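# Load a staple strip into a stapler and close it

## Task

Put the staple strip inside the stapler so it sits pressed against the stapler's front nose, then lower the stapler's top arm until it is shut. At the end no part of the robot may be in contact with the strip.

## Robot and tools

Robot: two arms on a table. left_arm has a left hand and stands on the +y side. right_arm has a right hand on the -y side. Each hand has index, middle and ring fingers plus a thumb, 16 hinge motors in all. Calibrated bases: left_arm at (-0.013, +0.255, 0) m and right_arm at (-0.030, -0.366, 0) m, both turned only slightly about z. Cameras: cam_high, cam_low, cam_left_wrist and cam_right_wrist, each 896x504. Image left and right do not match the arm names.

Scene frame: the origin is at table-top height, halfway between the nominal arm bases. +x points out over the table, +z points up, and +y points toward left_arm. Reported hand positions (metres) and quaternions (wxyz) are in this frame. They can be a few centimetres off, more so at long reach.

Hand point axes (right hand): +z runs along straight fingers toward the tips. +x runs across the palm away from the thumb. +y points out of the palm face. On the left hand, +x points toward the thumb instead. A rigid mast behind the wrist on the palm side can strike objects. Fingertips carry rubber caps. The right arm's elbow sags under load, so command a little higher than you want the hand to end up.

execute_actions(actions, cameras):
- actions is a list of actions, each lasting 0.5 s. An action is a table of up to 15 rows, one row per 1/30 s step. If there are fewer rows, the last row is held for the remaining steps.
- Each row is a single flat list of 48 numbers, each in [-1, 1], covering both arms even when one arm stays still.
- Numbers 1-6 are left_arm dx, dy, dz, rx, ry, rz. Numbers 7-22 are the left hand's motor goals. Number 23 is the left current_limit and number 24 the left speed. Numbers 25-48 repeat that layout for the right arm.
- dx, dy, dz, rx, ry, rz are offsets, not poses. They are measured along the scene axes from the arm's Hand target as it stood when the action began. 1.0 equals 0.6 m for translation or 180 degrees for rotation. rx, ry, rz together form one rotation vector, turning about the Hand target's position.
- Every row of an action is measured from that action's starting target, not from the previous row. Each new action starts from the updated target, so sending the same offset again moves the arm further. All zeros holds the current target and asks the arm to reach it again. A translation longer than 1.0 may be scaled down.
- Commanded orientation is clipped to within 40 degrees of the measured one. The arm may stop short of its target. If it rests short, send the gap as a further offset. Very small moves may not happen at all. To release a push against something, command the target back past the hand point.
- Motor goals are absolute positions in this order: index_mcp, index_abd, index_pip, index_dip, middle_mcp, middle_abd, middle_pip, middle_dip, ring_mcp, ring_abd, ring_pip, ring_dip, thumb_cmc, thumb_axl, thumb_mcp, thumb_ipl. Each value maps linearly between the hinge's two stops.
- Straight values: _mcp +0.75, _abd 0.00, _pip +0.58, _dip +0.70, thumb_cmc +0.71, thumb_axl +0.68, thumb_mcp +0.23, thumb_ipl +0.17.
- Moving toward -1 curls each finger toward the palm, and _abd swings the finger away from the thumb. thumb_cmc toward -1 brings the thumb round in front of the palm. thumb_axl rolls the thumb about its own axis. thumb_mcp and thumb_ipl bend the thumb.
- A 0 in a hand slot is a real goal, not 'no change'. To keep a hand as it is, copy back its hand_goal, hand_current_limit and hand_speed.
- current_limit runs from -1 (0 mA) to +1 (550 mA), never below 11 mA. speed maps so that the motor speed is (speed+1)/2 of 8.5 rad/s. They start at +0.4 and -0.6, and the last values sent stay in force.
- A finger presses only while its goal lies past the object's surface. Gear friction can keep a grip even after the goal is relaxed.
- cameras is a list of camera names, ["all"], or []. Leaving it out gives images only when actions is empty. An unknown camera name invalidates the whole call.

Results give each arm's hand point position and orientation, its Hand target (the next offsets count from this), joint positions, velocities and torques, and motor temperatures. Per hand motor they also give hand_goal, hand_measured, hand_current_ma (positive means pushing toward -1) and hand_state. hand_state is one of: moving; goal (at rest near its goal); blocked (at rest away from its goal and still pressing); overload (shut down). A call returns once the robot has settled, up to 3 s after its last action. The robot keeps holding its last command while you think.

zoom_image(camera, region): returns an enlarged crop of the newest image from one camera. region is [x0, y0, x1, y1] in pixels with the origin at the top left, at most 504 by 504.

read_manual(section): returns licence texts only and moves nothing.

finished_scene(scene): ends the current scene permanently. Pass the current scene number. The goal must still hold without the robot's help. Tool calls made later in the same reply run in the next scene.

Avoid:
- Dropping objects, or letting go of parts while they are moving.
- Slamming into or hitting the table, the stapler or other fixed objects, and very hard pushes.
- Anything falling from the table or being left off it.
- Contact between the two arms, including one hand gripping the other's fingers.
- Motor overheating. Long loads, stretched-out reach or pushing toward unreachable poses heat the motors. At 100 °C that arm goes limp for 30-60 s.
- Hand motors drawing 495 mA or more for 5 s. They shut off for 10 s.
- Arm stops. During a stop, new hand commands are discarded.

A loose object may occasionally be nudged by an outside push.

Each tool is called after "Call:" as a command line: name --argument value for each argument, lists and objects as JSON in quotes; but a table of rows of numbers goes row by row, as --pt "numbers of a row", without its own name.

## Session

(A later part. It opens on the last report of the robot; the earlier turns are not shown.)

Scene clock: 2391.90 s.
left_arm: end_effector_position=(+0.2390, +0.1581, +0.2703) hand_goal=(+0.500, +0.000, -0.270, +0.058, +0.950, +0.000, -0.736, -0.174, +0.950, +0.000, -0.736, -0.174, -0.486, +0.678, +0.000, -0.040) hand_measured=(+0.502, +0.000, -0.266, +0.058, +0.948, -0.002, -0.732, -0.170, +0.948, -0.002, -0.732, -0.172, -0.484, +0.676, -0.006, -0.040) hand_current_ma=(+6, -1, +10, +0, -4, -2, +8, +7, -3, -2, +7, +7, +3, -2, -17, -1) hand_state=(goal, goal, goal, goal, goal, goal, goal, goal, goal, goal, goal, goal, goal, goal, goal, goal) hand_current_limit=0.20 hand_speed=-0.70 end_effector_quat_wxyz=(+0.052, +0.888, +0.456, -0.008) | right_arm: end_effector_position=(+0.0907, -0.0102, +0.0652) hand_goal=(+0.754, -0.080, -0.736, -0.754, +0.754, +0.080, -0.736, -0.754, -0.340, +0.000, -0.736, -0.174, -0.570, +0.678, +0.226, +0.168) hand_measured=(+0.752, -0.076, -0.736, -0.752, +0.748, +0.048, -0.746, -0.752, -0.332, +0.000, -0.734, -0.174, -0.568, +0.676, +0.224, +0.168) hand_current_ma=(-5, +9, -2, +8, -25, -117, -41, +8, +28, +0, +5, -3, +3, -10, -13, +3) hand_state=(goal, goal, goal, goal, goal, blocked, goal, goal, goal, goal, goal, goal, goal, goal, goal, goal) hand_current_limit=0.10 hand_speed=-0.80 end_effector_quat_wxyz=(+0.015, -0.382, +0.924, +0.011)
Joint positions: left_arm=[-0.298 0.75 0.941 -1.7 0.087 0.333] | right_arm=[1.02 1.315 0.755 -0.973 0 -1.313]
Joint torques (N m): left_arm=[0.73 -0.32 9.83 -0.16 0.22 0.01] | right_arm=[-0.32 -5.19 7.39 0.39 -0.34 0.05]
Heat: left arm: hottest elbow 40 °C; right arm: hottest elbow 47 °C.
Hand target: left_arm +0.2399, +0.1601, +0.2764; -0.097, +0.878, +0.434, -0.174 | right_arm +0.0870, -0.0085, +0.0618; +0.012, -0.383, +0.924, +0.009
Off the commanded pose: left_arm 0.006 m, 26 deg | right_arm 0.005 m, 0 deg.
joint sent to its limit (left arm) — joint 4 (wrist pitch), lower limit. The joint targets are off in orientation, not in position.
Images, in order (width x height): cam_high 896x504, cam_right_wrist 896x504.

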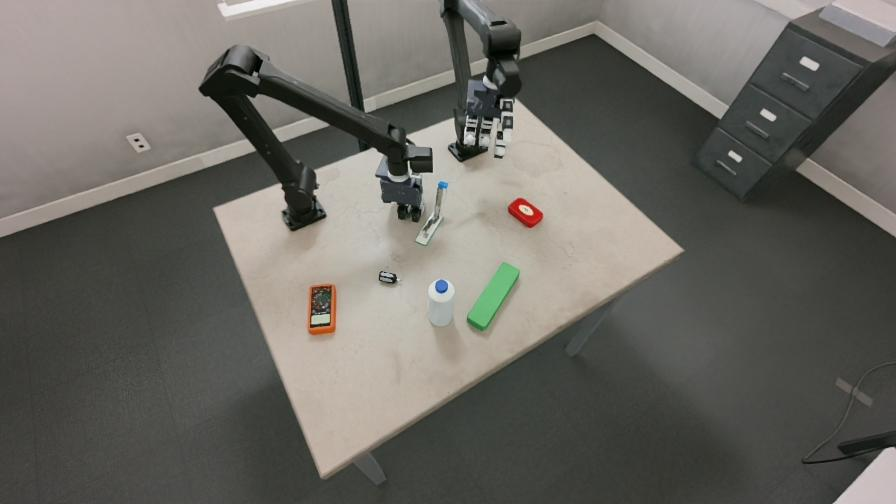

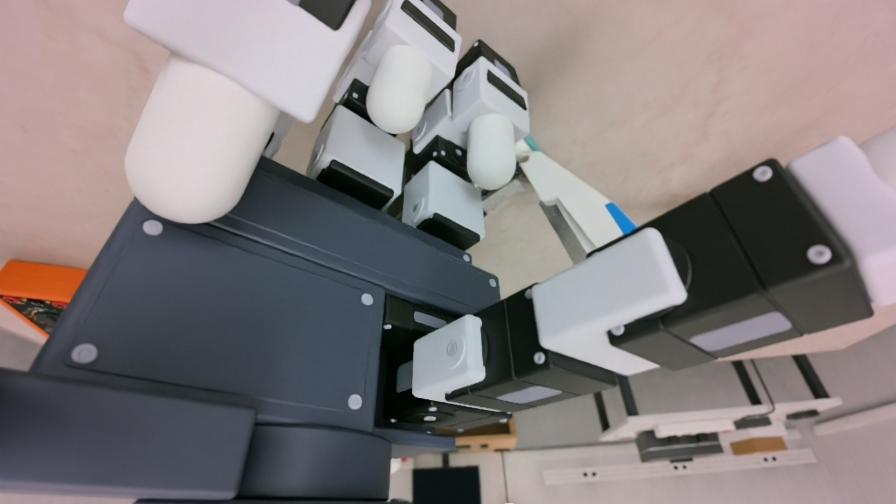

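Call:
execute_actions --actions '[[[0,0,0,0,0,0,0.5,0,-0.27,0.058,0.95,0,-0.737,-0.174,0.95,0,-0.737,-0.174,-0.486,0.678,0,-0.04,0.2,-0.7,0,0,0.04,0,0,0,0.754,-0.1,-0.737,-0.754,0.754,0.1,-0.737,-0.754,-0.34,0,-0.737,-0.174,-0.571,0.678,0.226,0.168,0.1,-0.8]]]' --cameras '["cam_high","cam_right_wrist","cam_low"]'

Call:
zoom_image --camera "cam_high" --region '[380, 180, 440, 240]'

Call:
zoom_image --camera "cam_low" --region '[330, 220, 400, 290]'

Scene clock: 2409.60 s.
left_arm: end_effector_position=(+0.2390, +0.1581, +0.2703) hand_goal=(+0.500, +0.000, -0.270, +0.058, +0.950, +0.000, -0.736, -0.174, +0.950, +0.000, -0.736, -0.174, -0.486, +0.678, +0.000, -0.040) hand_measured=(+0.502, +0.000, -0.266, +0.058, +0.948, -0.002, -0.732, -0.170, +0.948, -0.002, -0.732, -0.172, -0.484, +0.676, -0.006, -0.040) hand_current_ma=(+6, -1, +10, +0, -4, -2, +8, +7, -3, -2, +7, +7, +3, -2, -17, -1) hand_state=(goal, goal, goal, goal, goal, goal, goal, goal, goal, goal, goal, goal, goal, goal, goal, goal) hand_current_limit=0.20 hand_speed=-0.70 end_effector_quat_wxyz=(+0.052, +0.888, +0.456, -0.008) | right_arm: end_effector_position=(+0.0837, -0.0222, +0.0691) hand_goal=(+0.754, -0.100, -0.736, -0.754, +0.754, +0.100, -0.736, -0.754, -0.340, +0.000, -0.736, -0.174, -0.570, +0.678, +0.226, +0.168) hand_measured=(+0.752, -0.096, -0.736, -0.752, +0.752, +0.096, -0.736, -0.752, -0.332, +0.000, -0.734, -0.174, -0.568, +0.676, +0.224, +0.168) hand_current_ma=(-4, +10, -2, +8, -5, -10, -2, +8, +29, +0, +5, -3, +3, -10, -13, +3) hand_state=(goal, goal, goal, goal, goal, goal, goal, goal, goal, goal, goal, goal, goal, goal, goal, goal) hand_current_limit=0.10 hand_speed=-0.80 end_effector_quat_wxyz=(-0.002, -0.381, +0.924, -0.002)
Joint positions: left_arm=[-0.298 0.75 0.941 -1.7 0.087 0.333] | right_arm=[1.02 1.296 0.755 -1.036 0 -1.312]
Joint torques (N m): left_arm=[0.73 -0.26 9.83 -0.16 0.22 0.01] | right_arm=[0.03 -6.12 10.43 -0.17 -0.33 0.03]
Heat: left arm: hottest elbow 40 °C; right arm: hottest elbow 47 °C.
Hand target: left_arm +0.2399, +0.1601, +0.2764; -0.097, +0.878, +0.434, -0.174 | right_arm +0.0871, -0.0085, +0.0858; +0.012, -0.383, +0.924, +0.009
Off the commanded pose: left_arm 0.006 m, 26 deg | right_arm 0.022 m, 2 deg.
joint sent to its limit (left arm) — joint 4 (wrist pitch), lower limit. The joint targets are off in orientation, not in position.
Images, in order (width x height): cam_high 896x504, cam_low 896x504, cam_right_wrist 896x504.

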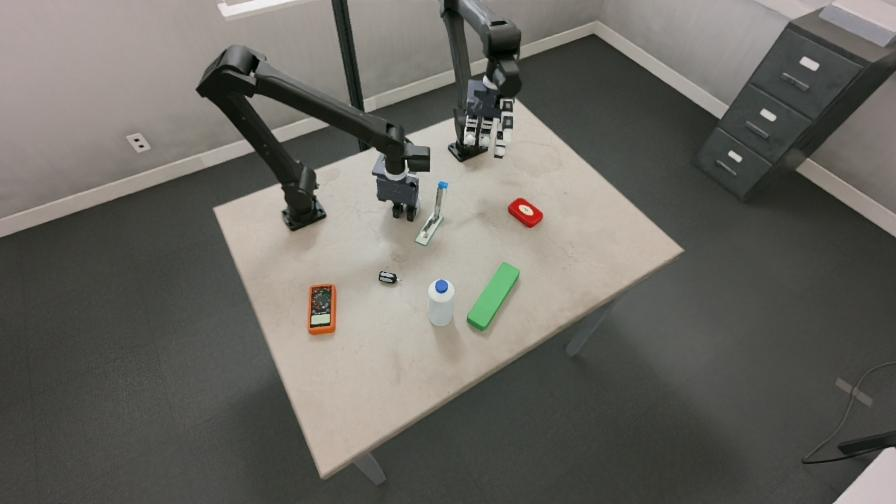

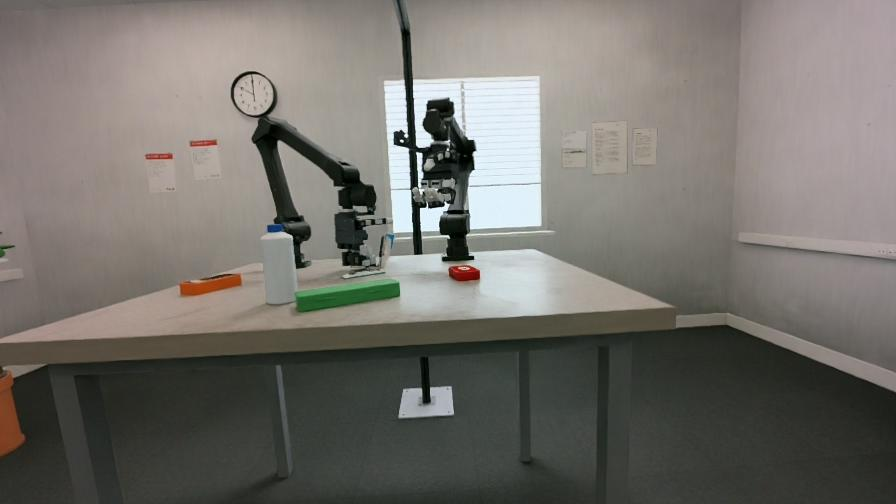

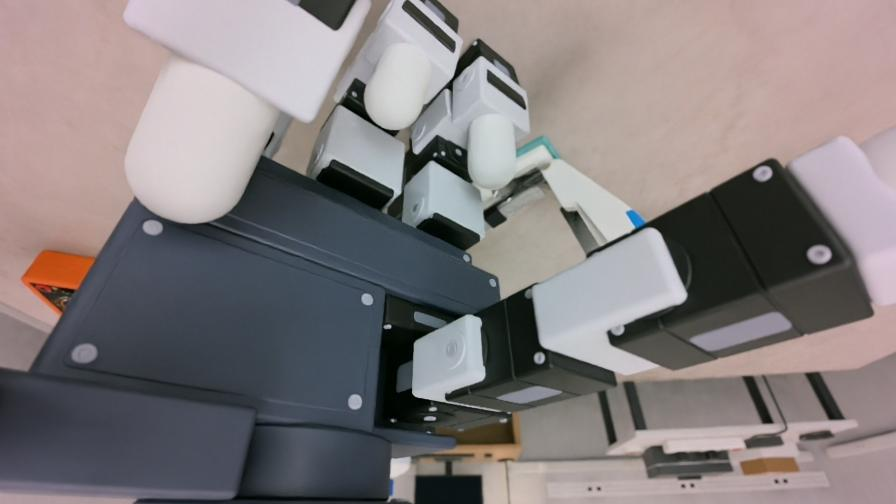

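Scaled by 8.400 from the camera's 896x504 image, which has a finer 1280x720 frame.

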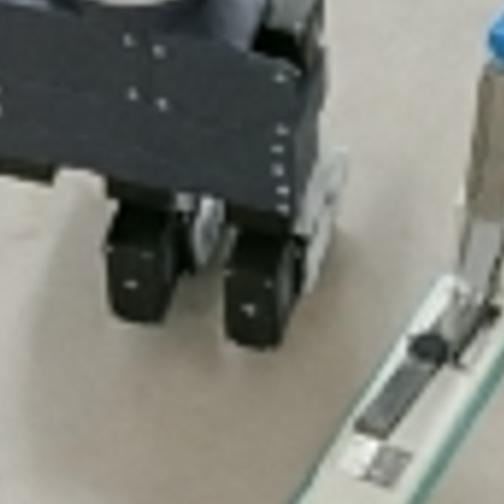

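Scaled by 7.200 from the camera's 896x504 image, which has a finer 1280x720 frame.

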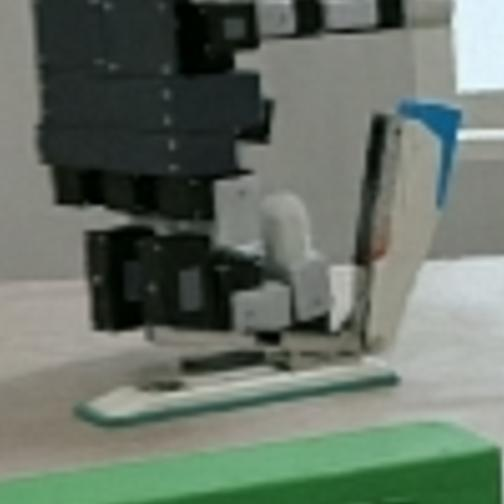

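Call:
execute_actions --actions '[[[0,0,0,0,0,0,0.5,0,-0.27,0.058,0.95,0,-0.737,-0.174,0.95,0,-0.737,-0.174,-0.486,0.678,0,-0.04,0.2,-0.7,0,0,0.08,0,0,0,0.754,0.1,-0.737,-0.754,0.754,-0.1,-0.737,-0.754,-0.34,0,-0.737,-0.174,-0.571,0.678,0.226,0.168,0.1,-0.7]],[[0,0,0,0,0,0,0.5,0,-0.27,0.058,0.95,0,-0.737,-0.174,0.95,0,-0.737,-0.174,-0.486,0.678,0,-0.04,0.2,-0.7,0.0,0.04,0.06,0,0,0,0.754,0.1,-0.737,-0.754,0.754,-0.1,-0.737,-0.754,-0.34,0,-0.737,-0.174,-0.571,0.678,0.226,0.168,0.1,-0.7]]]' --cameras '["cam_high","cam_right_wrist","cam_low"]'

Call:
zoom_image --camera "cam_high" --region '[380, 170, 450, 240]'

Call:
zoom_image --camera "cam_right_wrist" --region '[300, 0, 600, 250]'

Scene clock: 2422.10 s.
left_arm: end_effector_position=(+0.2390, +0.1581, +0.2703) hand_goal=(+0.500, +0.000, -0.270, +0.058, +0.950, +0.000, -0.736, -0.174, +0.950, +0.000, -0.736, -0.174, -0.486, +0.678, +0.000, -0.040) hand_measured=(+0.502, +0.000, -0.266, +0.058, +0.948, -0.002, -0.732, -0.170, +0.948, -0.002, -0.732, -0.172, -0.484, +0.676, -0.006, -0.040) hand_current_ma=(+6, -1, +10, +0, -4, -2, +8, +7, -3, -2, +7, +7, +3, -2, -17, -1) hand_state=(goal, goal, goal, goal, goal, goal, goal, goal, goal, goal, goal, goal, goal, goal, goal, goal) hand_current_limit=0.20 hand_speed=-0.70 end_effector_quat_wxyz=(+0.052, +0.888, +0.456, -0.008) | right_arm: end_effector_position=(+0.0827, +0.0029, +0.1551) hand_goal=(+0.754, +0.100, -0.736, -0.754, +0.754, -0.100, -0.736, -0.754, -0.340, +0.000, -0.736, -0.174, -0.570, +0.678, +0.226, +0.168) hand_measured=(+0.754, +0.098, -0.736, -0.752, +0.754, -0.098, -0.736, -0.752, -0.330, +0.000, -0.734, -0.174, -0.568, +0.676, +0.222, +0.168) hand_current_ma=(+1, -8, +0, +8, +0, +8, +0, +8, +38, +0, +5, -3, +3, -10, -15, +3) hand_state=(goal, goal, goal, goal, goal, goal, goal, goal, goal, goal, goal, goal, goal, goal, goal, goal) hand_current_limit=0.10 hand_speed=-0.70 end_effector_quat_wxyz=(+0.002, -0.384, +0.923, +0.002)
Joint positions: left_arm=[-0.298 0.75 0.941 -1.7 0.087 0.333] | right_arm=[1.059 1.245 0.956 -1.277 -0.001 -1.279]
Joint torques (N m): left_arm=[0.73 -0.26 9.83 -0.16 0.21 0.01] | right_arm=[-0.56 -5.19 11.93 -0.13 -0.26 0.08]
Heat: left arm: hottest elbow 40 °C; right arm: hottest elbow 47 °C.
Hand target: left_arm +0.2399, +0.1601, +0.2764; -0.097, +0.878, +0.434, -0.174 | right_arm +0.0871, +0.0155, +0.1698; +0.012, -0.383, +0.924, +0.009
Off the commanded pose: left_arm 0.006 m, 26 deg | right_arm 0.020 m, 1 deg.
joint sent to its limit (left arm) — joint 4 (wrist pitch), lower limit. The joint targets are off in orientation, not in position.
Images, in order (width x height): cam_high 896x504, cam_low 896x504, cam_right_wrist 896x504.

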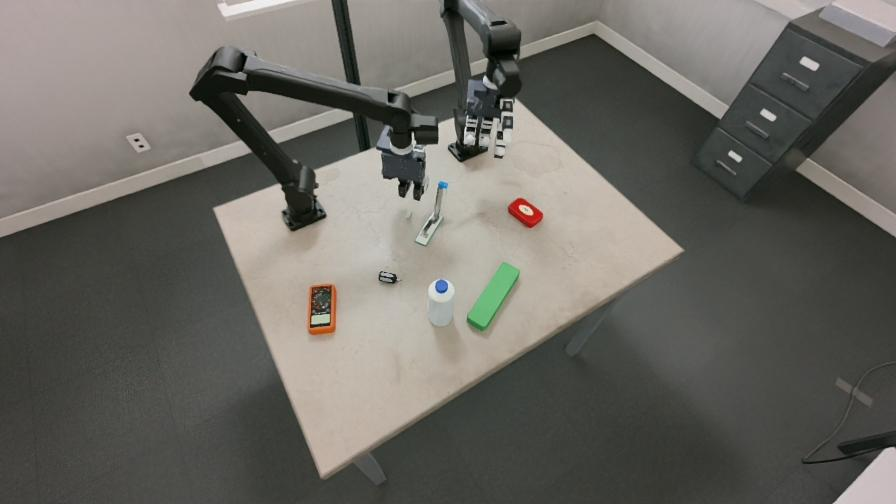

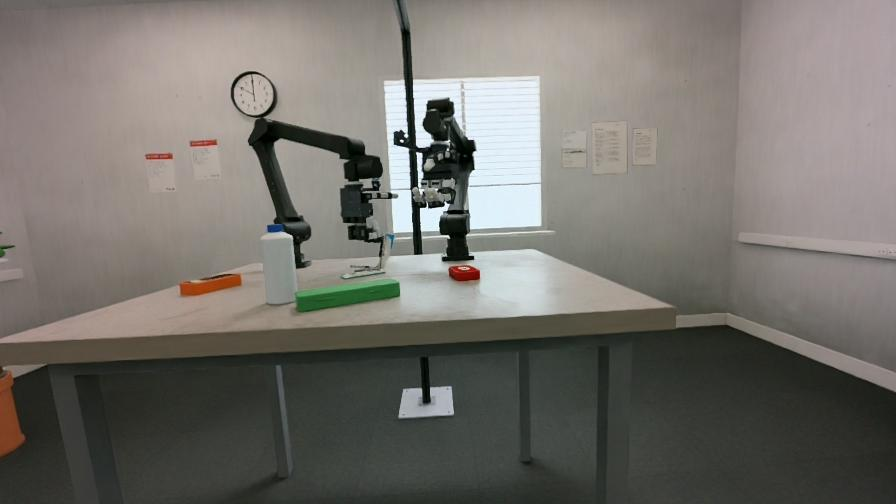

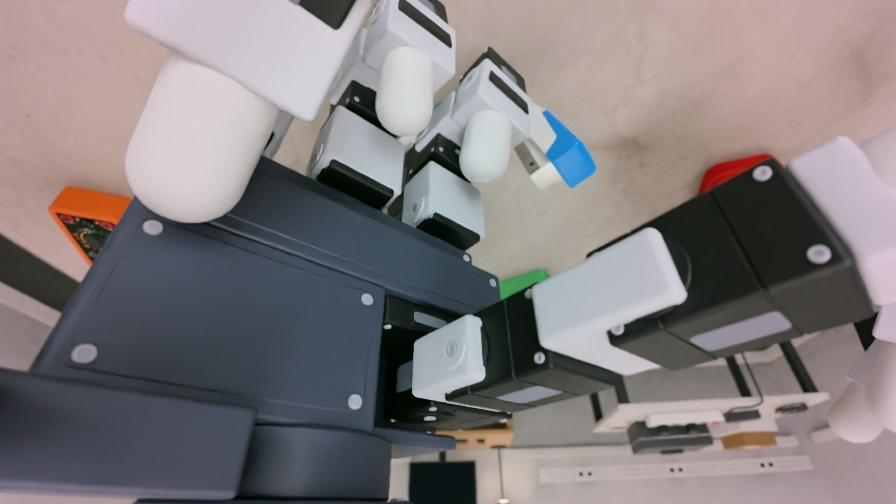

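Scaled by 7.200 from the camera's 896x504 image, which has a finer 1280x720 frame.

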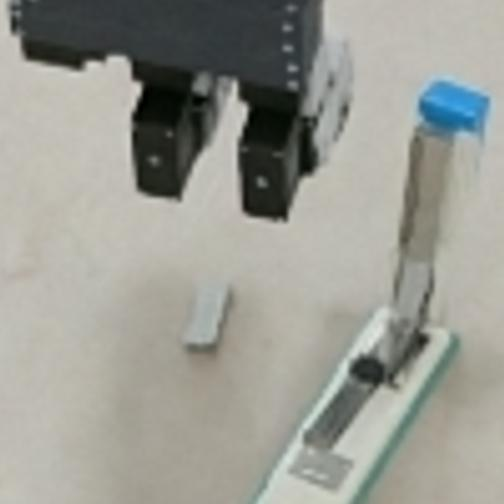

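Scaled by 1.680 from the camera's 896x504 image, which has a finer 1280x720 frame.

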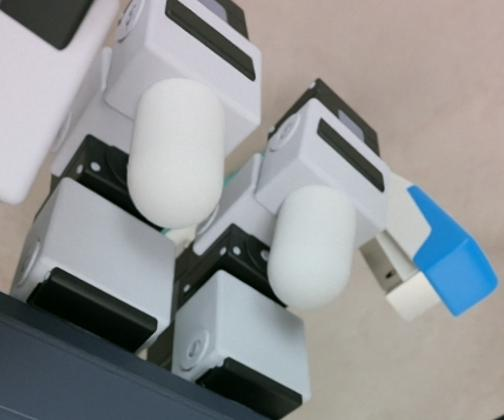

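Call:
execute_actions --actions '[[[0,0,0,0,0,0,0.5,0,-0.27,0.058,0.95,0,-0.737,-0.174,0.95,0,-0.737,-0.174,-0.486,0.678,0,-0.04,0.2,-0.7,0.0025,-0.047,-0.08,0,0,0.0195,0.754,0.06,-0.737,-0.754,0.754,-0.06,-0.737,-0.754,-0.34,0,-0.737,-0.174,-0.571,0.678,0.226,0.168,0.1,-0.6]],[[0,0,0,0,0,0,0.5,0,-0.27,0.058,0.95,0,-0.737,-0.174,0.95,0,-0.737,-0.174,-0.486,0.678,0,-0.04,0.2,-0.7,0,0,-0.08,0,0,0,0.754,0.06,-0.737,-0.754,0.754,-0.06,-0.737,-0.754,-0.34,0,-0.737,-0.174,-0.571,0.678,0.226,0.168,0.1,-0.6]]]' --cameras '["cam_high","cam_right_wrist"]'

Call:
zoom_image --camera "cam_high" --region '[390, 190, 430, 230]'

Call:
zoom_image --camera "cam_right_wrist" --region '[380, 40, 540, 200]'

Scene clock: 2464.37 s.
left_arm: end_effector_position=(+0.2390, +0.1581, +0.2703) hand_goal=(+0.500, +0.000, -0.270, +0.058, +0.950, +0.000, -0.736, -0.174, +0.950, +0.000, -0.736, -0.174, -0.486, +0.678, +0.000, -0.040) hand_measured=(+0.502, +0.000, -0.266, +0.058, +0.948, -0.002, -0.732, -0.170, +0.948, -0.002, -0.732, -0.172, -0.484, +0.676, -0.006, -0.040) hand_current_ma=(+6, -1, +10, +0, -4, -2, +8, +7, -3, -2, +7, +7, +3, -2, -17, -1) hand_state=(goal, goal, goal, goal, goal, goal, goal, goal, goal, goal, goal, goal, goal, goal, goal, goal) hand_current_limit=0.20 hand_speed=-0.70 end_effector_quat_wxyz=(+0.052, +0.888, +0.456, -0.008) | right_arm: end_effector_position=(+0.0835, -0.0180, +0.0670) hand_goal=(+0.754, +0.060, -0.736, -0.754, +0.754, -0.060, -0.736, -0.754, -0.340, +0.000, -0.736, -0.174, -0.570, +0.678, +0.226, +0.168) hand_measured=(+0.754, +0.062, -0.736, -0.752, +0.754, -0.062, -0.736, -0.752, -0.332, +0.000, -0.734, -0.174, -0.570, +0.676, +0.222, +0.168) hand_current_ma=(+2, +7, +0, +8, +0, -7, +0, +8, +31, +0, +5, -3, +2, -10, -15, +3) hand_state=(goal, goal, goal, goal, goal, goal, goal, goal, goal, goal, goal, goal, goal, goal, goal, goal) hand_current_limit=0.10 hand_speed=-0.60 end_effector_quat_wxyz=(+0.000, -0.409, +0.912, +0.000)
Joint positions: left_arm=[-0.298 0.75 0.941 -1.7 0.087 0.333] | right_arm=[1.019 1.318 0.768 -1.02 0 -1.374]
Joint torques (N m): left_arm=[0.73 -0.26 9.83 -0.16 0.22 0.01] | right_arm=[-1.26 -6.89 8.23 0.77 -0.45 -0.12]
Heat: left arm: hottest elbow 40 °C; right arm: hottest elbow 49 °C.
Hand target: left_arm +0.2399, +0.1601, +0.2764; -0.097, +0.878, +0.434, -0.174 | right_arm +0.0886, -0.0126, +0.0738; +0.012, -0.411, +0.912, +0.010
Off the commanded pose: left_arm 0.006 m, 26 deg | right_arm 0.010 m, 2 deg.
joint sent to its limit (left arm) — joint 4 (wrist pitch), lower limit. The joint targets are off in orientation, not in position.
Images, in order (width x height): cam_high 896x504, cam_right_wrist 896x504.

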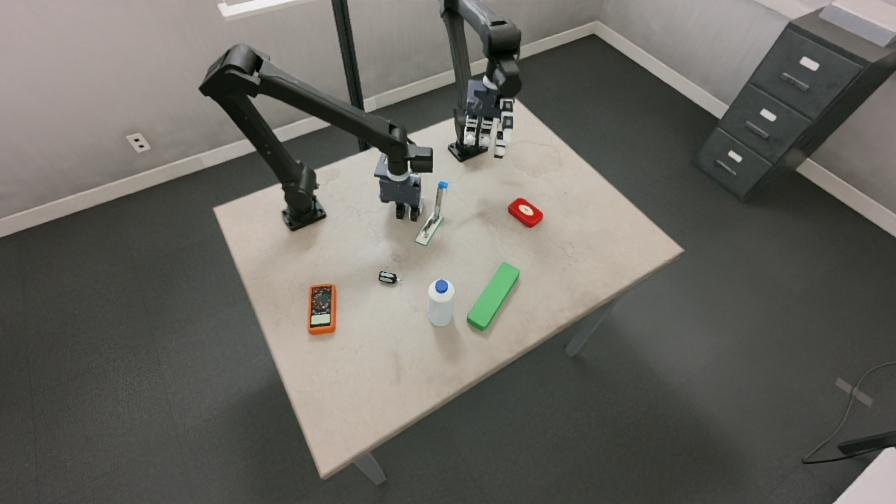

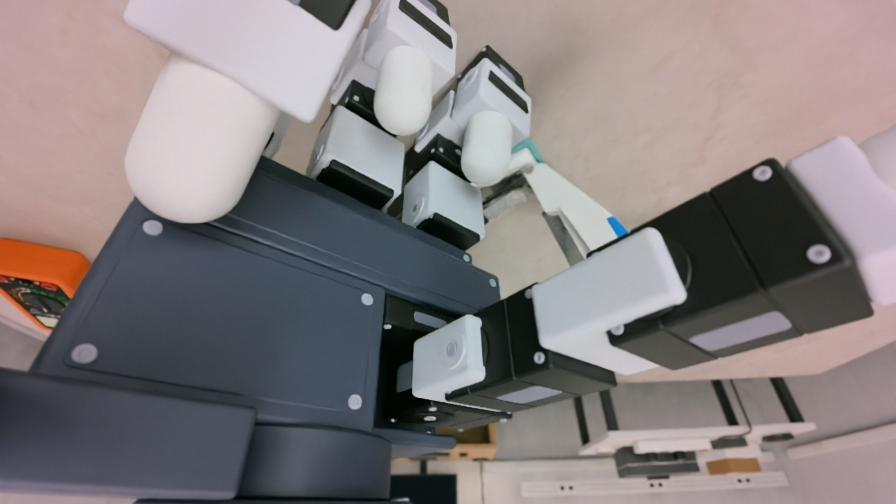

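Scaled by 12.600 from the camera's 896x504 image, which has a finer 1280x720 frame.

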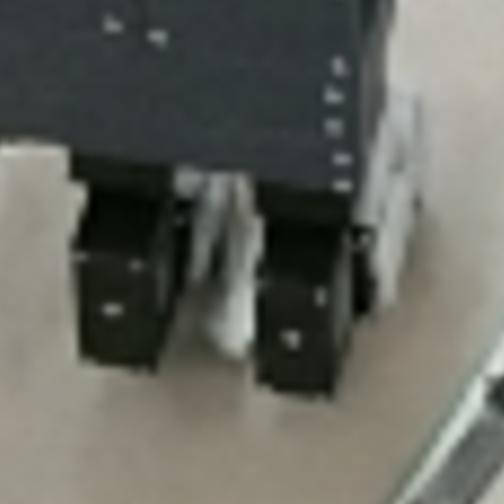

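Scaled by 3.150 from the camera's 896x504 image, which has a finer 1280x720 frame.

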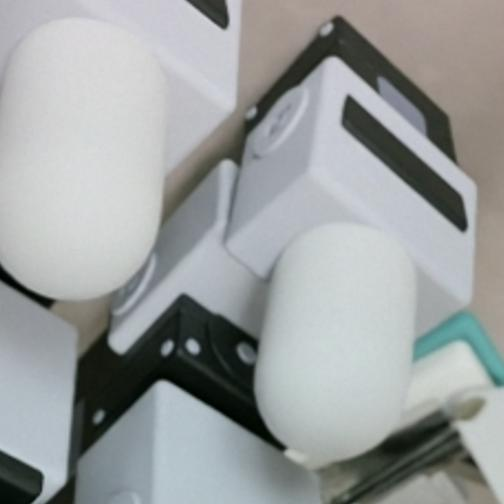

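Call:
execute_actions --actions '[[[0,0,0,0,0,0,0.5,0,-0.27,0.058,0.95,0,-0.737,-0.174,0.95,0,-0.737,-0.174,-0.486,0.678,0,-0.04,0.2,-0.7,0,0,0,0,0,0,0.754,-0.08,-0.737,-0.754,0.754,0.08,-0.737,-0.754,-0.34,0,-0.737,-0.174,-0.571,0.678,0.226,0.168,0.1,-0.7]],[[0,0,0,0,0,0,0.5,0,-0.27,0.058,0.95,0,-0.737,-0.174,0.95,0,-0.737,-0.174,-0.486,0.678,0,-0.04,0.2,-0.7,0,0,0,0,0,0,0.754,-0.2,-0.737,-0.754,0.754,0.2,-0.737,-0.754,-0.34,0,-0.737,-0.174,-0.571,0.678,0.226,0.168,0.1,-0.8]]]' --cameras '["cam_high","cam_right_wrist"]'

Call:
zoom_image --camera "cam_high" --region '[390, 190, 430, 230]'

Call:
zoom_image --camera "cam_right_wrist" --region '[380, 40, 540, 200]'

Scene clock: 2494.93 s.
left_arm: end_effector_position=(+0.2390, +0.1581, +0.2703) hand_goal=(+0.500, +0.000, -0.270, +0.058, +0.950, +0.000, -0.736, -0.174, +0.950, +0.000, -0.736, -0.174, -0.486, +0.678, +0.000, -0.040) hand_measured=(+0.502, +0.000, -0.266, +0.058, +0.948, -0.002, -0.732, -0.170, +0.948, -0.002, -0.732, -0.172, -0.484, +0.676, -0.006, -0.040) hand_current_ma=(+6, -1, +10, +0, -4, -2, +8, +7, -3, -2, +7, +7, +3, -2, -17, -1) hand_state=(goal, goal, goal, goal, goal, goal, goal, goal, goal, goal, goal, goal, goal, goal, goal, goal) hand_current_limit=0.20 hand_speed=-0.70 end_effector_quat_wxyz=(+0.052, +0.888, +0.456, -0.008) | right_arm: end_effector_position=(+0.0835, -0.0180, +0.0670) hand_goal=(+0.754, -0.200, -0.736, -0.754, +0.754, +0.200, -0.736, -0.754, -0.340, +0.000, -0.736, -0.174, -0.570, +0.678, +0.226, +0.168) hand_measured=(+0.754, -0.196, -0.736, -0.752, +0.754, +0.196, -0.736, -0.752, -0.332, +0.000, -0.734, -0.174, -0.570, +0.676, +0.222, +0.168) hand_current_ma=(+2, +11, +0, +8, +0, -11, +0, +8, +31, +0, +5, -3, +2, -10, -15, +3) hand_state=(goal, goal, goal, goal, goal, goal, goal, goal, goal, goal, goal, goal, goal, goal, goal, goal) hand_current_limit=0.10 hand_speed=-0.80 end_effector_quat_wxyz=(+0.000, -0.409, +0.912, +0.000)
Joint positions: left_arm=[-0.298 0.75 0.941 -1.7 0.087 0.333] | right_arm=[1.019 1.318 0.768 -1.02 0 -1.374]
Joint torques (N m): left_arm=[0.67 -0.26 9.84 -0.16 0.21 0.01] | right_arm=[-1.96 -6.24 8.32 0.65 -0.46 -0.17]
Heat: left arm: hottest elbow 40 °C; right arm: hottest elbow 50 °C.
Hand target: left_arm +0.2399, +0.1601, +0.2764; -0.097, +0.878, +0.434, -0.174 | right_arm +0.0886, -0.0126, +0.0738; +0.012, -0.411, +0.912, +0.010
Off the commanded pose: left_arm 0.006 m, 26 deg | right_arm 0.010 m, 2 deg.
joint sent to its limit (left arm) — joint 4 (wrist pitch), lower limit. The joint targets are off in orientation, not in position.
Images, in order (width x height): cam_high 896x504, cam_right_wrist 896x504.

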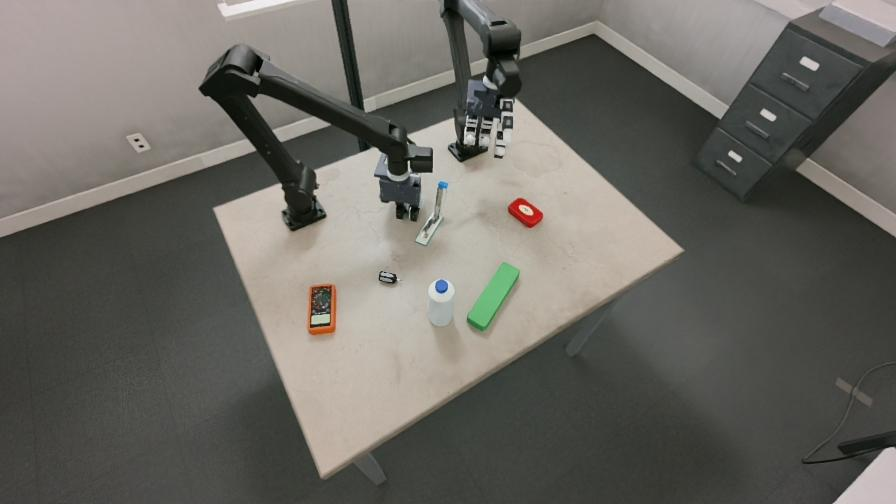

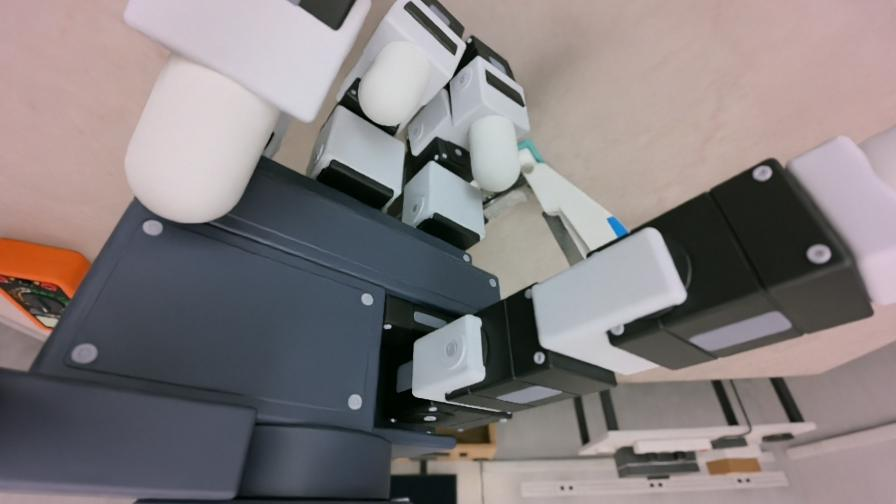

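Scaled by 12.600 from the camera's 896x504 image, which has a finer 1280x720 frame.

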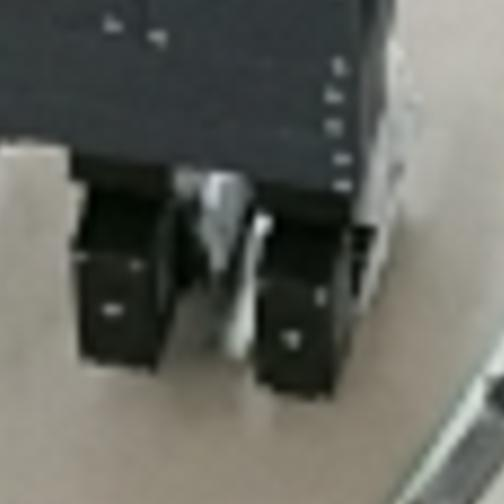

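Scaled by 3.150 from the camera's 896x504 image, which has a finer 1280x720 frame.

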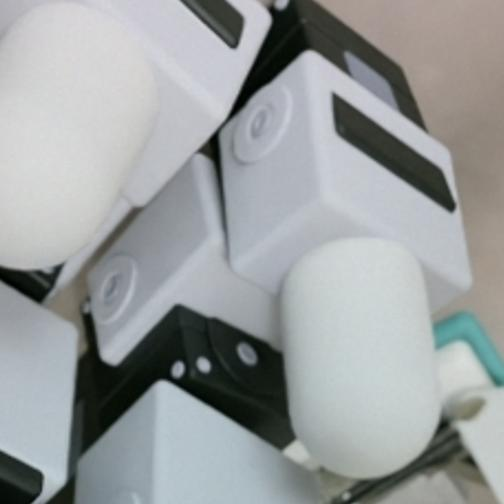

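Call:
execute_actions --actions '[[[0,0,0,0,0,0,0.5,0,-0.27,0.058,0.95,0,-0.737,-0.174,0.95,0,-0.737,-0.174,-0.486,0.678,0,-0.04,0.2,-0.7,0,0,0,0,0,0,0.754,-0.26,-0.737,-0.754,0.754,0.26,-0.737,-0.754,-0.34,0,-0.737,-0.174,-0.571,0.678,0.226,0.168,0.1,-0.8]]]' --cameras '["cam_high","cam_right_wrist","cam_low"]'

Call:
zoom_image --camera "cam_low" --region '[330, 230, 390, 290]'

Call:
zoom_image --camera "cam_right_wrist" --region '[300, 0, 560, 250]'

Scene clock: 2514.43 s.
left_arm: end_effector_position=(+0.2390, +0.1581, +0.2703) hand_goal=(+0.500, +0.000, -0.270, +0.058, +0.950, +0.000, -0.736, -0.174, +0.950, +0.000, -0.736, -0.174, -0.486, +0.678, +0.000, -0.040) hand_measured=(+0.502, +0.000, -0.266, +0.058, +0.948, -0.002, -0.732, -0.170, +0.948, -0.002, -0.732, -0.172, -0.484, +0.676, -0.006, -0.040) hand_current_ma=(+6, -1, +10, +0, -4, -2, +8, +7, -3, -2, +7, +7, +3, -2, -17, -1) hand_state=(goal, goal, goal, goal, goal, goal, goal, goal, goal, goal, goal, goal, goal, goal, goal, goal) hand_current_limit=0.20 hand_speed=-0.70 end_effector_quat_wxyz=(+0.052, +0.888, +0.456, -0.008) | right_arm: end_effector_position=(+0.0835, -0.0180, +0.0670) hand_goal=(+0.754, -0.260, -0.736, -0.754, +0.754, +0.260, -0.736, -0.754, -0.340, +0.000, -0.736, -0.174, -0.570, +0.678, +0.226, +0.168) hand_measured=(+0.754, -0.252, -0.736, -0.752, +0.754, +0.252, -0.736, -0.752, -0.332, +0.000, -0.734, -0.174, -0.570, +0.676, +0.222, +0.168) hand_current_ma=(+2, +29, +0, +8, +0, -28, +0, +8, +31, +0, +5, -3, +2, -10, -15, +3) hand_state=(goal, goal, goal, goal, goal, goal, goal, goal, goal, goal, goal, goal, goal, goal, goal, goal) hand_current_limit=0.10 hand_speed=-0.80 end_effector_quat_wxyz=(+0.000, -0.409, +0.912, +0.000)
Joint positions: left_arm=[-0.298 0.75 0.941 -1.7 0.087 0.333] | right_arm=[1.019 1.318 0.768 -1.02 0 -1.374]
Joint torques (N m): left_arm=[0.67 -0.26 9.83 -0.16 0.22 0.01] | right_arm=[-1.79 -6.3 8.18 0.73 -0.44 -0.15]
Heat: left arm: hottest elbow 40 °C; right arm: hottest elbow 49 °C.
Hand target: left_arm +0.2399, +0.1601, +0.2764; -0.097, +0.878, +0.434, -0.174 | right_arm +0.0886, -0.0126, +0.0738; +0.012, -0.411, +0.912, +0.010
Off the commanded pose: left_arm 0.006 m, 26 deg | right_arm 0.010 m, 2 deg.
joint sent to its limit (left arm) — joint 4 (wrist pitch), lower limit. The joint targets are off in orientation, not in position.
Images, in order (width x height): cam_high 896x504, cam_low 896x504, cam_right_wrist 896x504.

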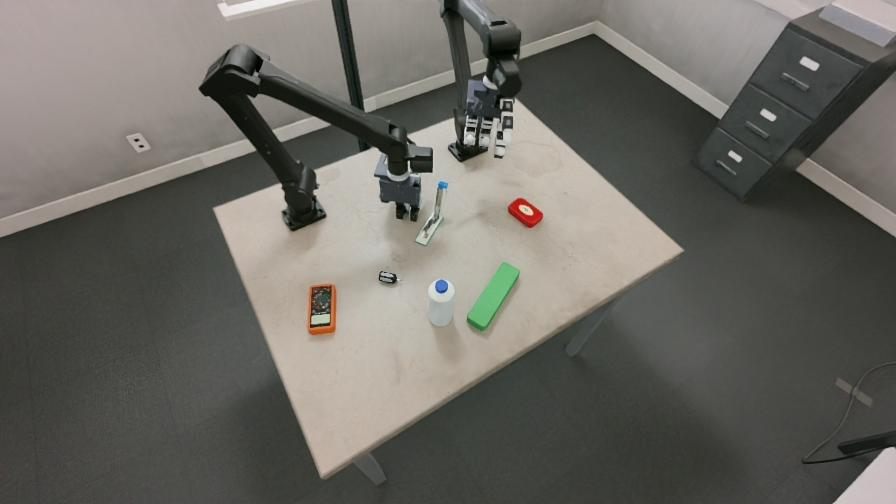

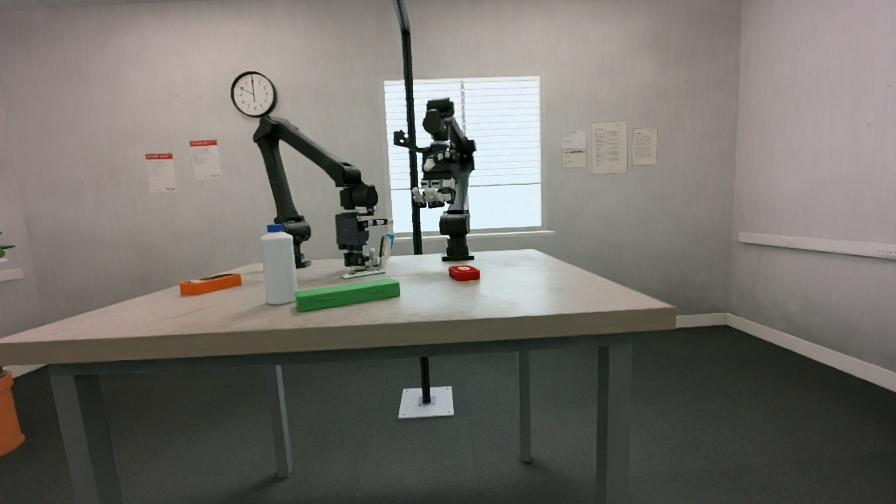

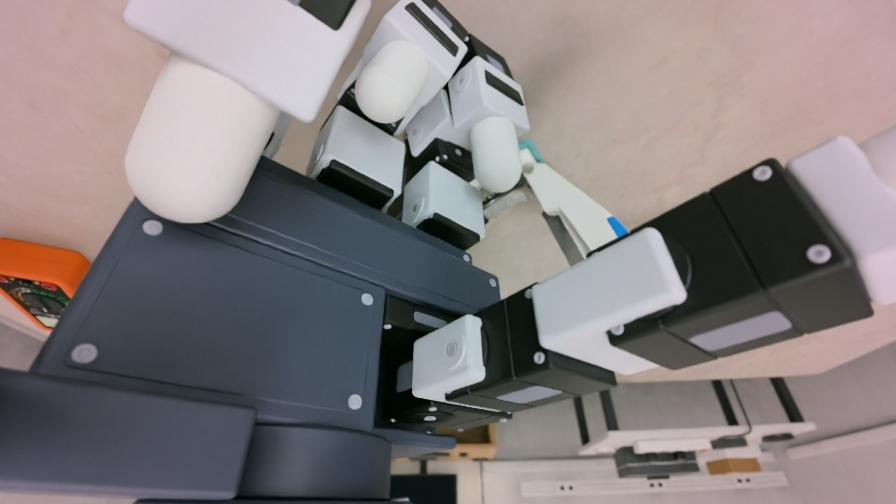

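Scaled by 8.400 from the camera's 896x504 image, which has a finer 1280x720 frame.

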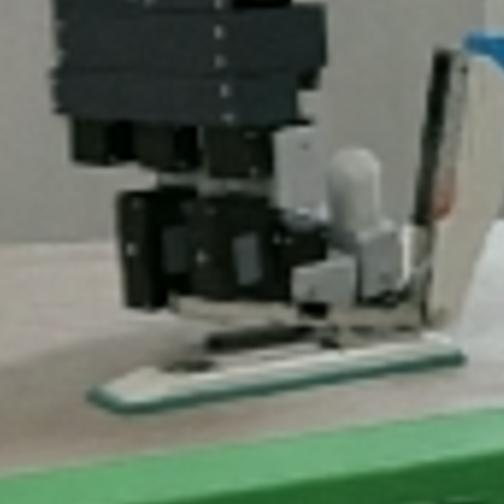

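Scaled by 1.938 from the camera's 896x504 image, which has a finer 1280x720 frame.

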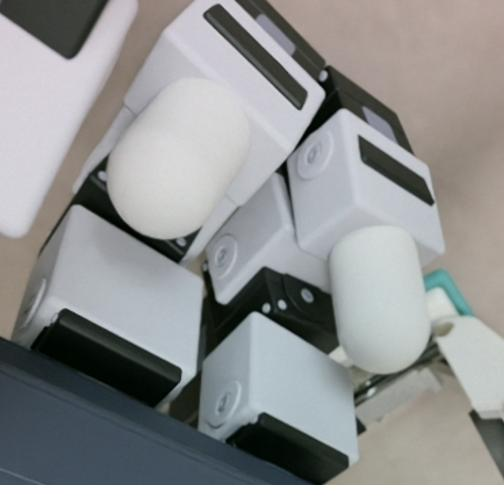

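Call:
execute_actions --actions '[[[0,0,0,0,0,0,0.5,0,-0.27,0.058,0.95,0,-0.737,-0.174,0.95,0,-0.737,-0.174,-0.486,0.678,0,-0.04,0.2,-0.7,0,0,0.15,0,0,0,0.754,0.05,-0.737,-0.754,0.754,-0.05,-0.737,-0.754,-0.3,0,-0.737,-0.174,-0.571,0.678,0.226,0.168,0.4,-0.5]],[[0,0,0,0,0,0,0.5,0,-0.27,0.058,0.95,0,-0.737,-0.174,0.95,0,-0.737,-0.174,-0.486,0.678,0,-0.04,0.2,-0.7,0.04,-0.03,0.1,-0.0477,0.0423,-0.1539,0.754,0.05,-0.737,-0.754,0.754,-0.05,-0.737,-0.754,0.2,0,-0.737,-0.174,0,0.678,0.226,0.168,0.4,-0.5]],[[0,0,0,0,0,0,0.5,0,-0.27,0.058,0.95,0,-0.737,-0.174,0.95,0,-0.737,-0.174,-0.486,0.678,0,-0.04,0.2,-0.7,0.04,-0.04,0,-0.0477,0.0423,-0.1539,0.754,0.05,-0.737,-0.754,0.754,-0.05,-0.737,-0.754,0.754,0,-0.737,-0.174,0.714,0.678,0.226,0.168,0.4,-0.5]],[[0,0,0,0,0,0,0.5,0,-0.27,0.058,0.95,0,-0.737,-0.174,0.95,0,-0.737,-0.174,-0.486,0.678,0,-0.04,0.2,-0.7,0.05,-0.05,0,-0.0477,0.0423,-0.1539,0.754,0.05,-0.737,-0.754,0.754,-0.05,-0.737,-0.754,0.754,0,-0.737,-0.174,0.714,0.678,0.226,0.168,0.4,-0.5]],[[0,0,0,0,0,0,0.5,0,-0.27,0.058,0.95,0,-0.737,-0.174,0.95,0,-0.737,-0.174,-0.486,0.678,0,-0.04,0.2,-0.7,0.05,-0.05,0,-0.0477,0.0423,-0.1539,0.89,0.03,0.3,0.5,0.89,-0.03,0.3,0.5,1.0,0,0.3,0.5,0.714,0.678,0.226,0.168,0.4,-0.5]],[[0,0,0,0,0,0,0.5,0,-0.27,0.058,0.95,0,-0.737,-0.174,0.95,0,-0.737,-0.174,-0.486,0.678,0,-0.04,0.2,-0.7,0.05,-0.05,0,-0.0477,0.0423,-0.1539,0.89,0.03,0.869,0.913,0.89,-0.03,0.869,0.913,1.0,0,0.869,0.913,0.714,0.678,0.226,0.168,0.4,-0.5]]]' --cameras '["cam_high","cam_right_wrist","cam_low"]'

Call:
zoom_image --camera "cam_high" --region '[370, 140, 490, 260]'

Scene clock: 2686.43 s.
left_arm: end_effector_position=(+0.2390, +0.1581, +0.2703) hand_goal=(+0.500, +0.000, -0.270, +0.058, +0.950, +0.000, -0.736, -0.174, +0.950, +0.000, -0.736, -0.174, -0.486, +0.678, +0.000, -0.040) hand_measured=(+0.502, +0.000, -0.266, +0.058, +0.948, -0.002, -0.732, -0.170, +0.948, -0.002, -0.732, -0.172, -0.484, +0.676, -0.006, -0.040) hand_current_ma=(+6, -1, +10, +0, -4, -2, +8, +7, -3, -2, +7, +7, +3, -2, -17, -1) hand_state=(goal, goal, goal, goal, goal, goal, goal, goal, goal, goal, goal, goal, goal, goal, goal, goal) hand_current_limit=0.20 hand_speed=-0.70 end_effector_quat_wxyz=(+0.052, +0.888, +0.456, -0.008) | right_arm: end_effector_position=(+0.2155, -0.1536, +0.2038) hand_goal=(+0.890, +0.030, +0.870, +0.914, +0.890, -0.030, +0.870, +0.914, +1.000, +0.000, +0.870, +0.914, +0.714, +0.678, +0.226, +0.168) hand_measured=(+0.884, +0.032, +0.862, +0.910, +0.886, -0.030, +0.862, +0.910, +0.992, +0.002, +0.864, +0.910, +0.710, +0.676, +0.222, +0.168) hand_current_ma=(-22, +8, -30, -13, -19, +2, -29, -12, -30, +6, -24, -13, -15, -9, -16, +1) hand_state=(goal, goal, goal, goal, goal, goal, goal, goal, goal, goal, goal, goal, goal, goal, goal, goal) hand_current_limit=0.40 hand_speed=-0.50 end_effector_quat_wxyz=(-0.291, +0.745, +0.594, -0.086)
Joint positions: left_arm=[-0.298 0.75 0.941 -1.7 0.087 0.333] | right_arm=[0.598 1.232 1.12 -1.692 -0.577 0.775]
Joint torques (N m): left_arm=[0.73 -0.26 9.81 -0.16 0.21 0.01] | right_arm=[-0.79 -4.84 12.59 -0.61 -0.79 0.07]
Heat: left arm: hottest elbow 41 °C; right arm: hottest elbow 48 °C.
Hand target: left_arm +0.2399, +0.1601, +0.2764; -0.097, +0.878, +0.434, -0.174 | right_arm +0.2266, -0.1447, +0.2237; -0.325, +0.706, +0.608, -0.160
Off the commanded pose: left_arm 0.006 m, 26 deg | right_arm 0.024 m, 10 deg.
joint sent to its limit (left arm) — joint 4 (wrist pitch), lower limit. The joint targets are off in orientation, not in position.
joint sent to its limit (right arm) — joint 4 (wrist pitch), lower limit. The joint targets are off in orientation, not in position.
Images, in order (width x height): cam_high 896x504, cam_low 896x504, cam_right_wrist 896x504.

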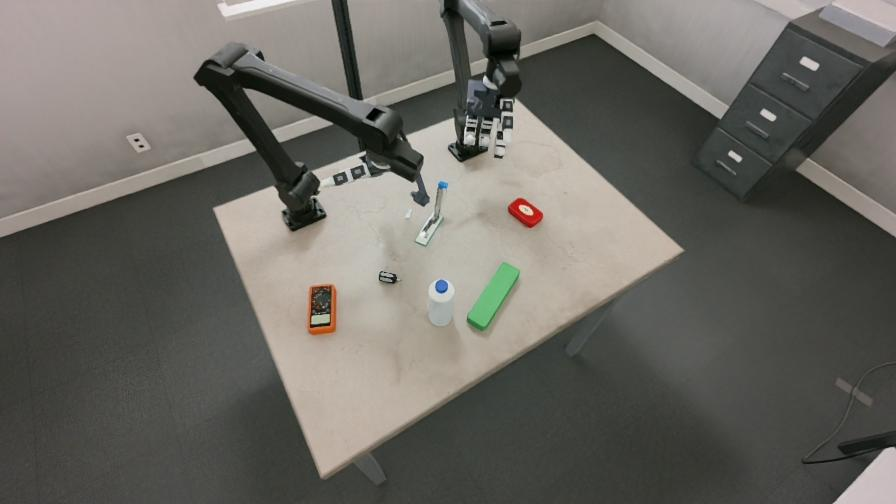

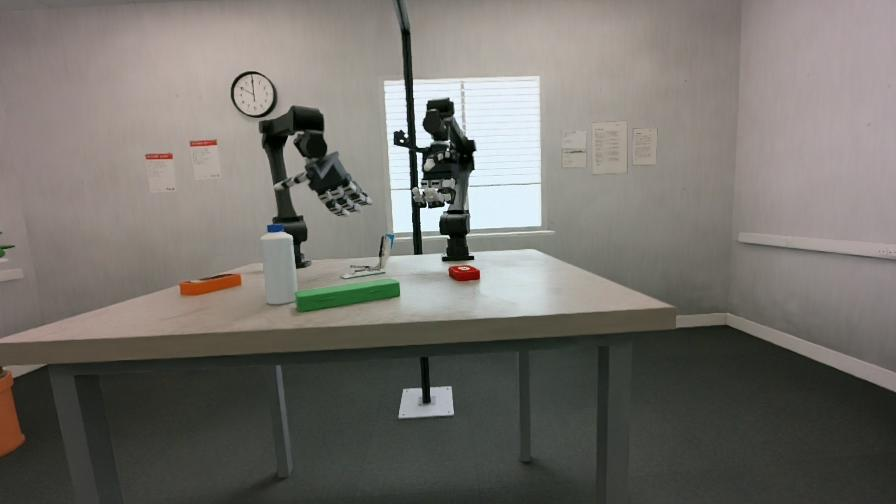

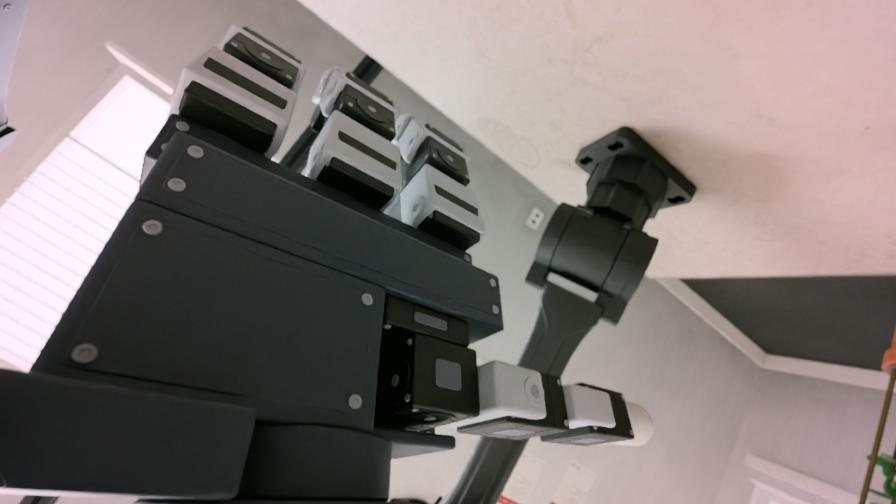

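Scaled by 4.200 from the camera's 896x504 image, which has a finer 1280x720 frame.

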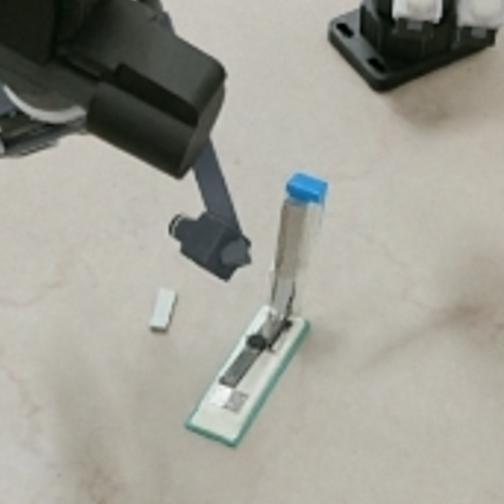

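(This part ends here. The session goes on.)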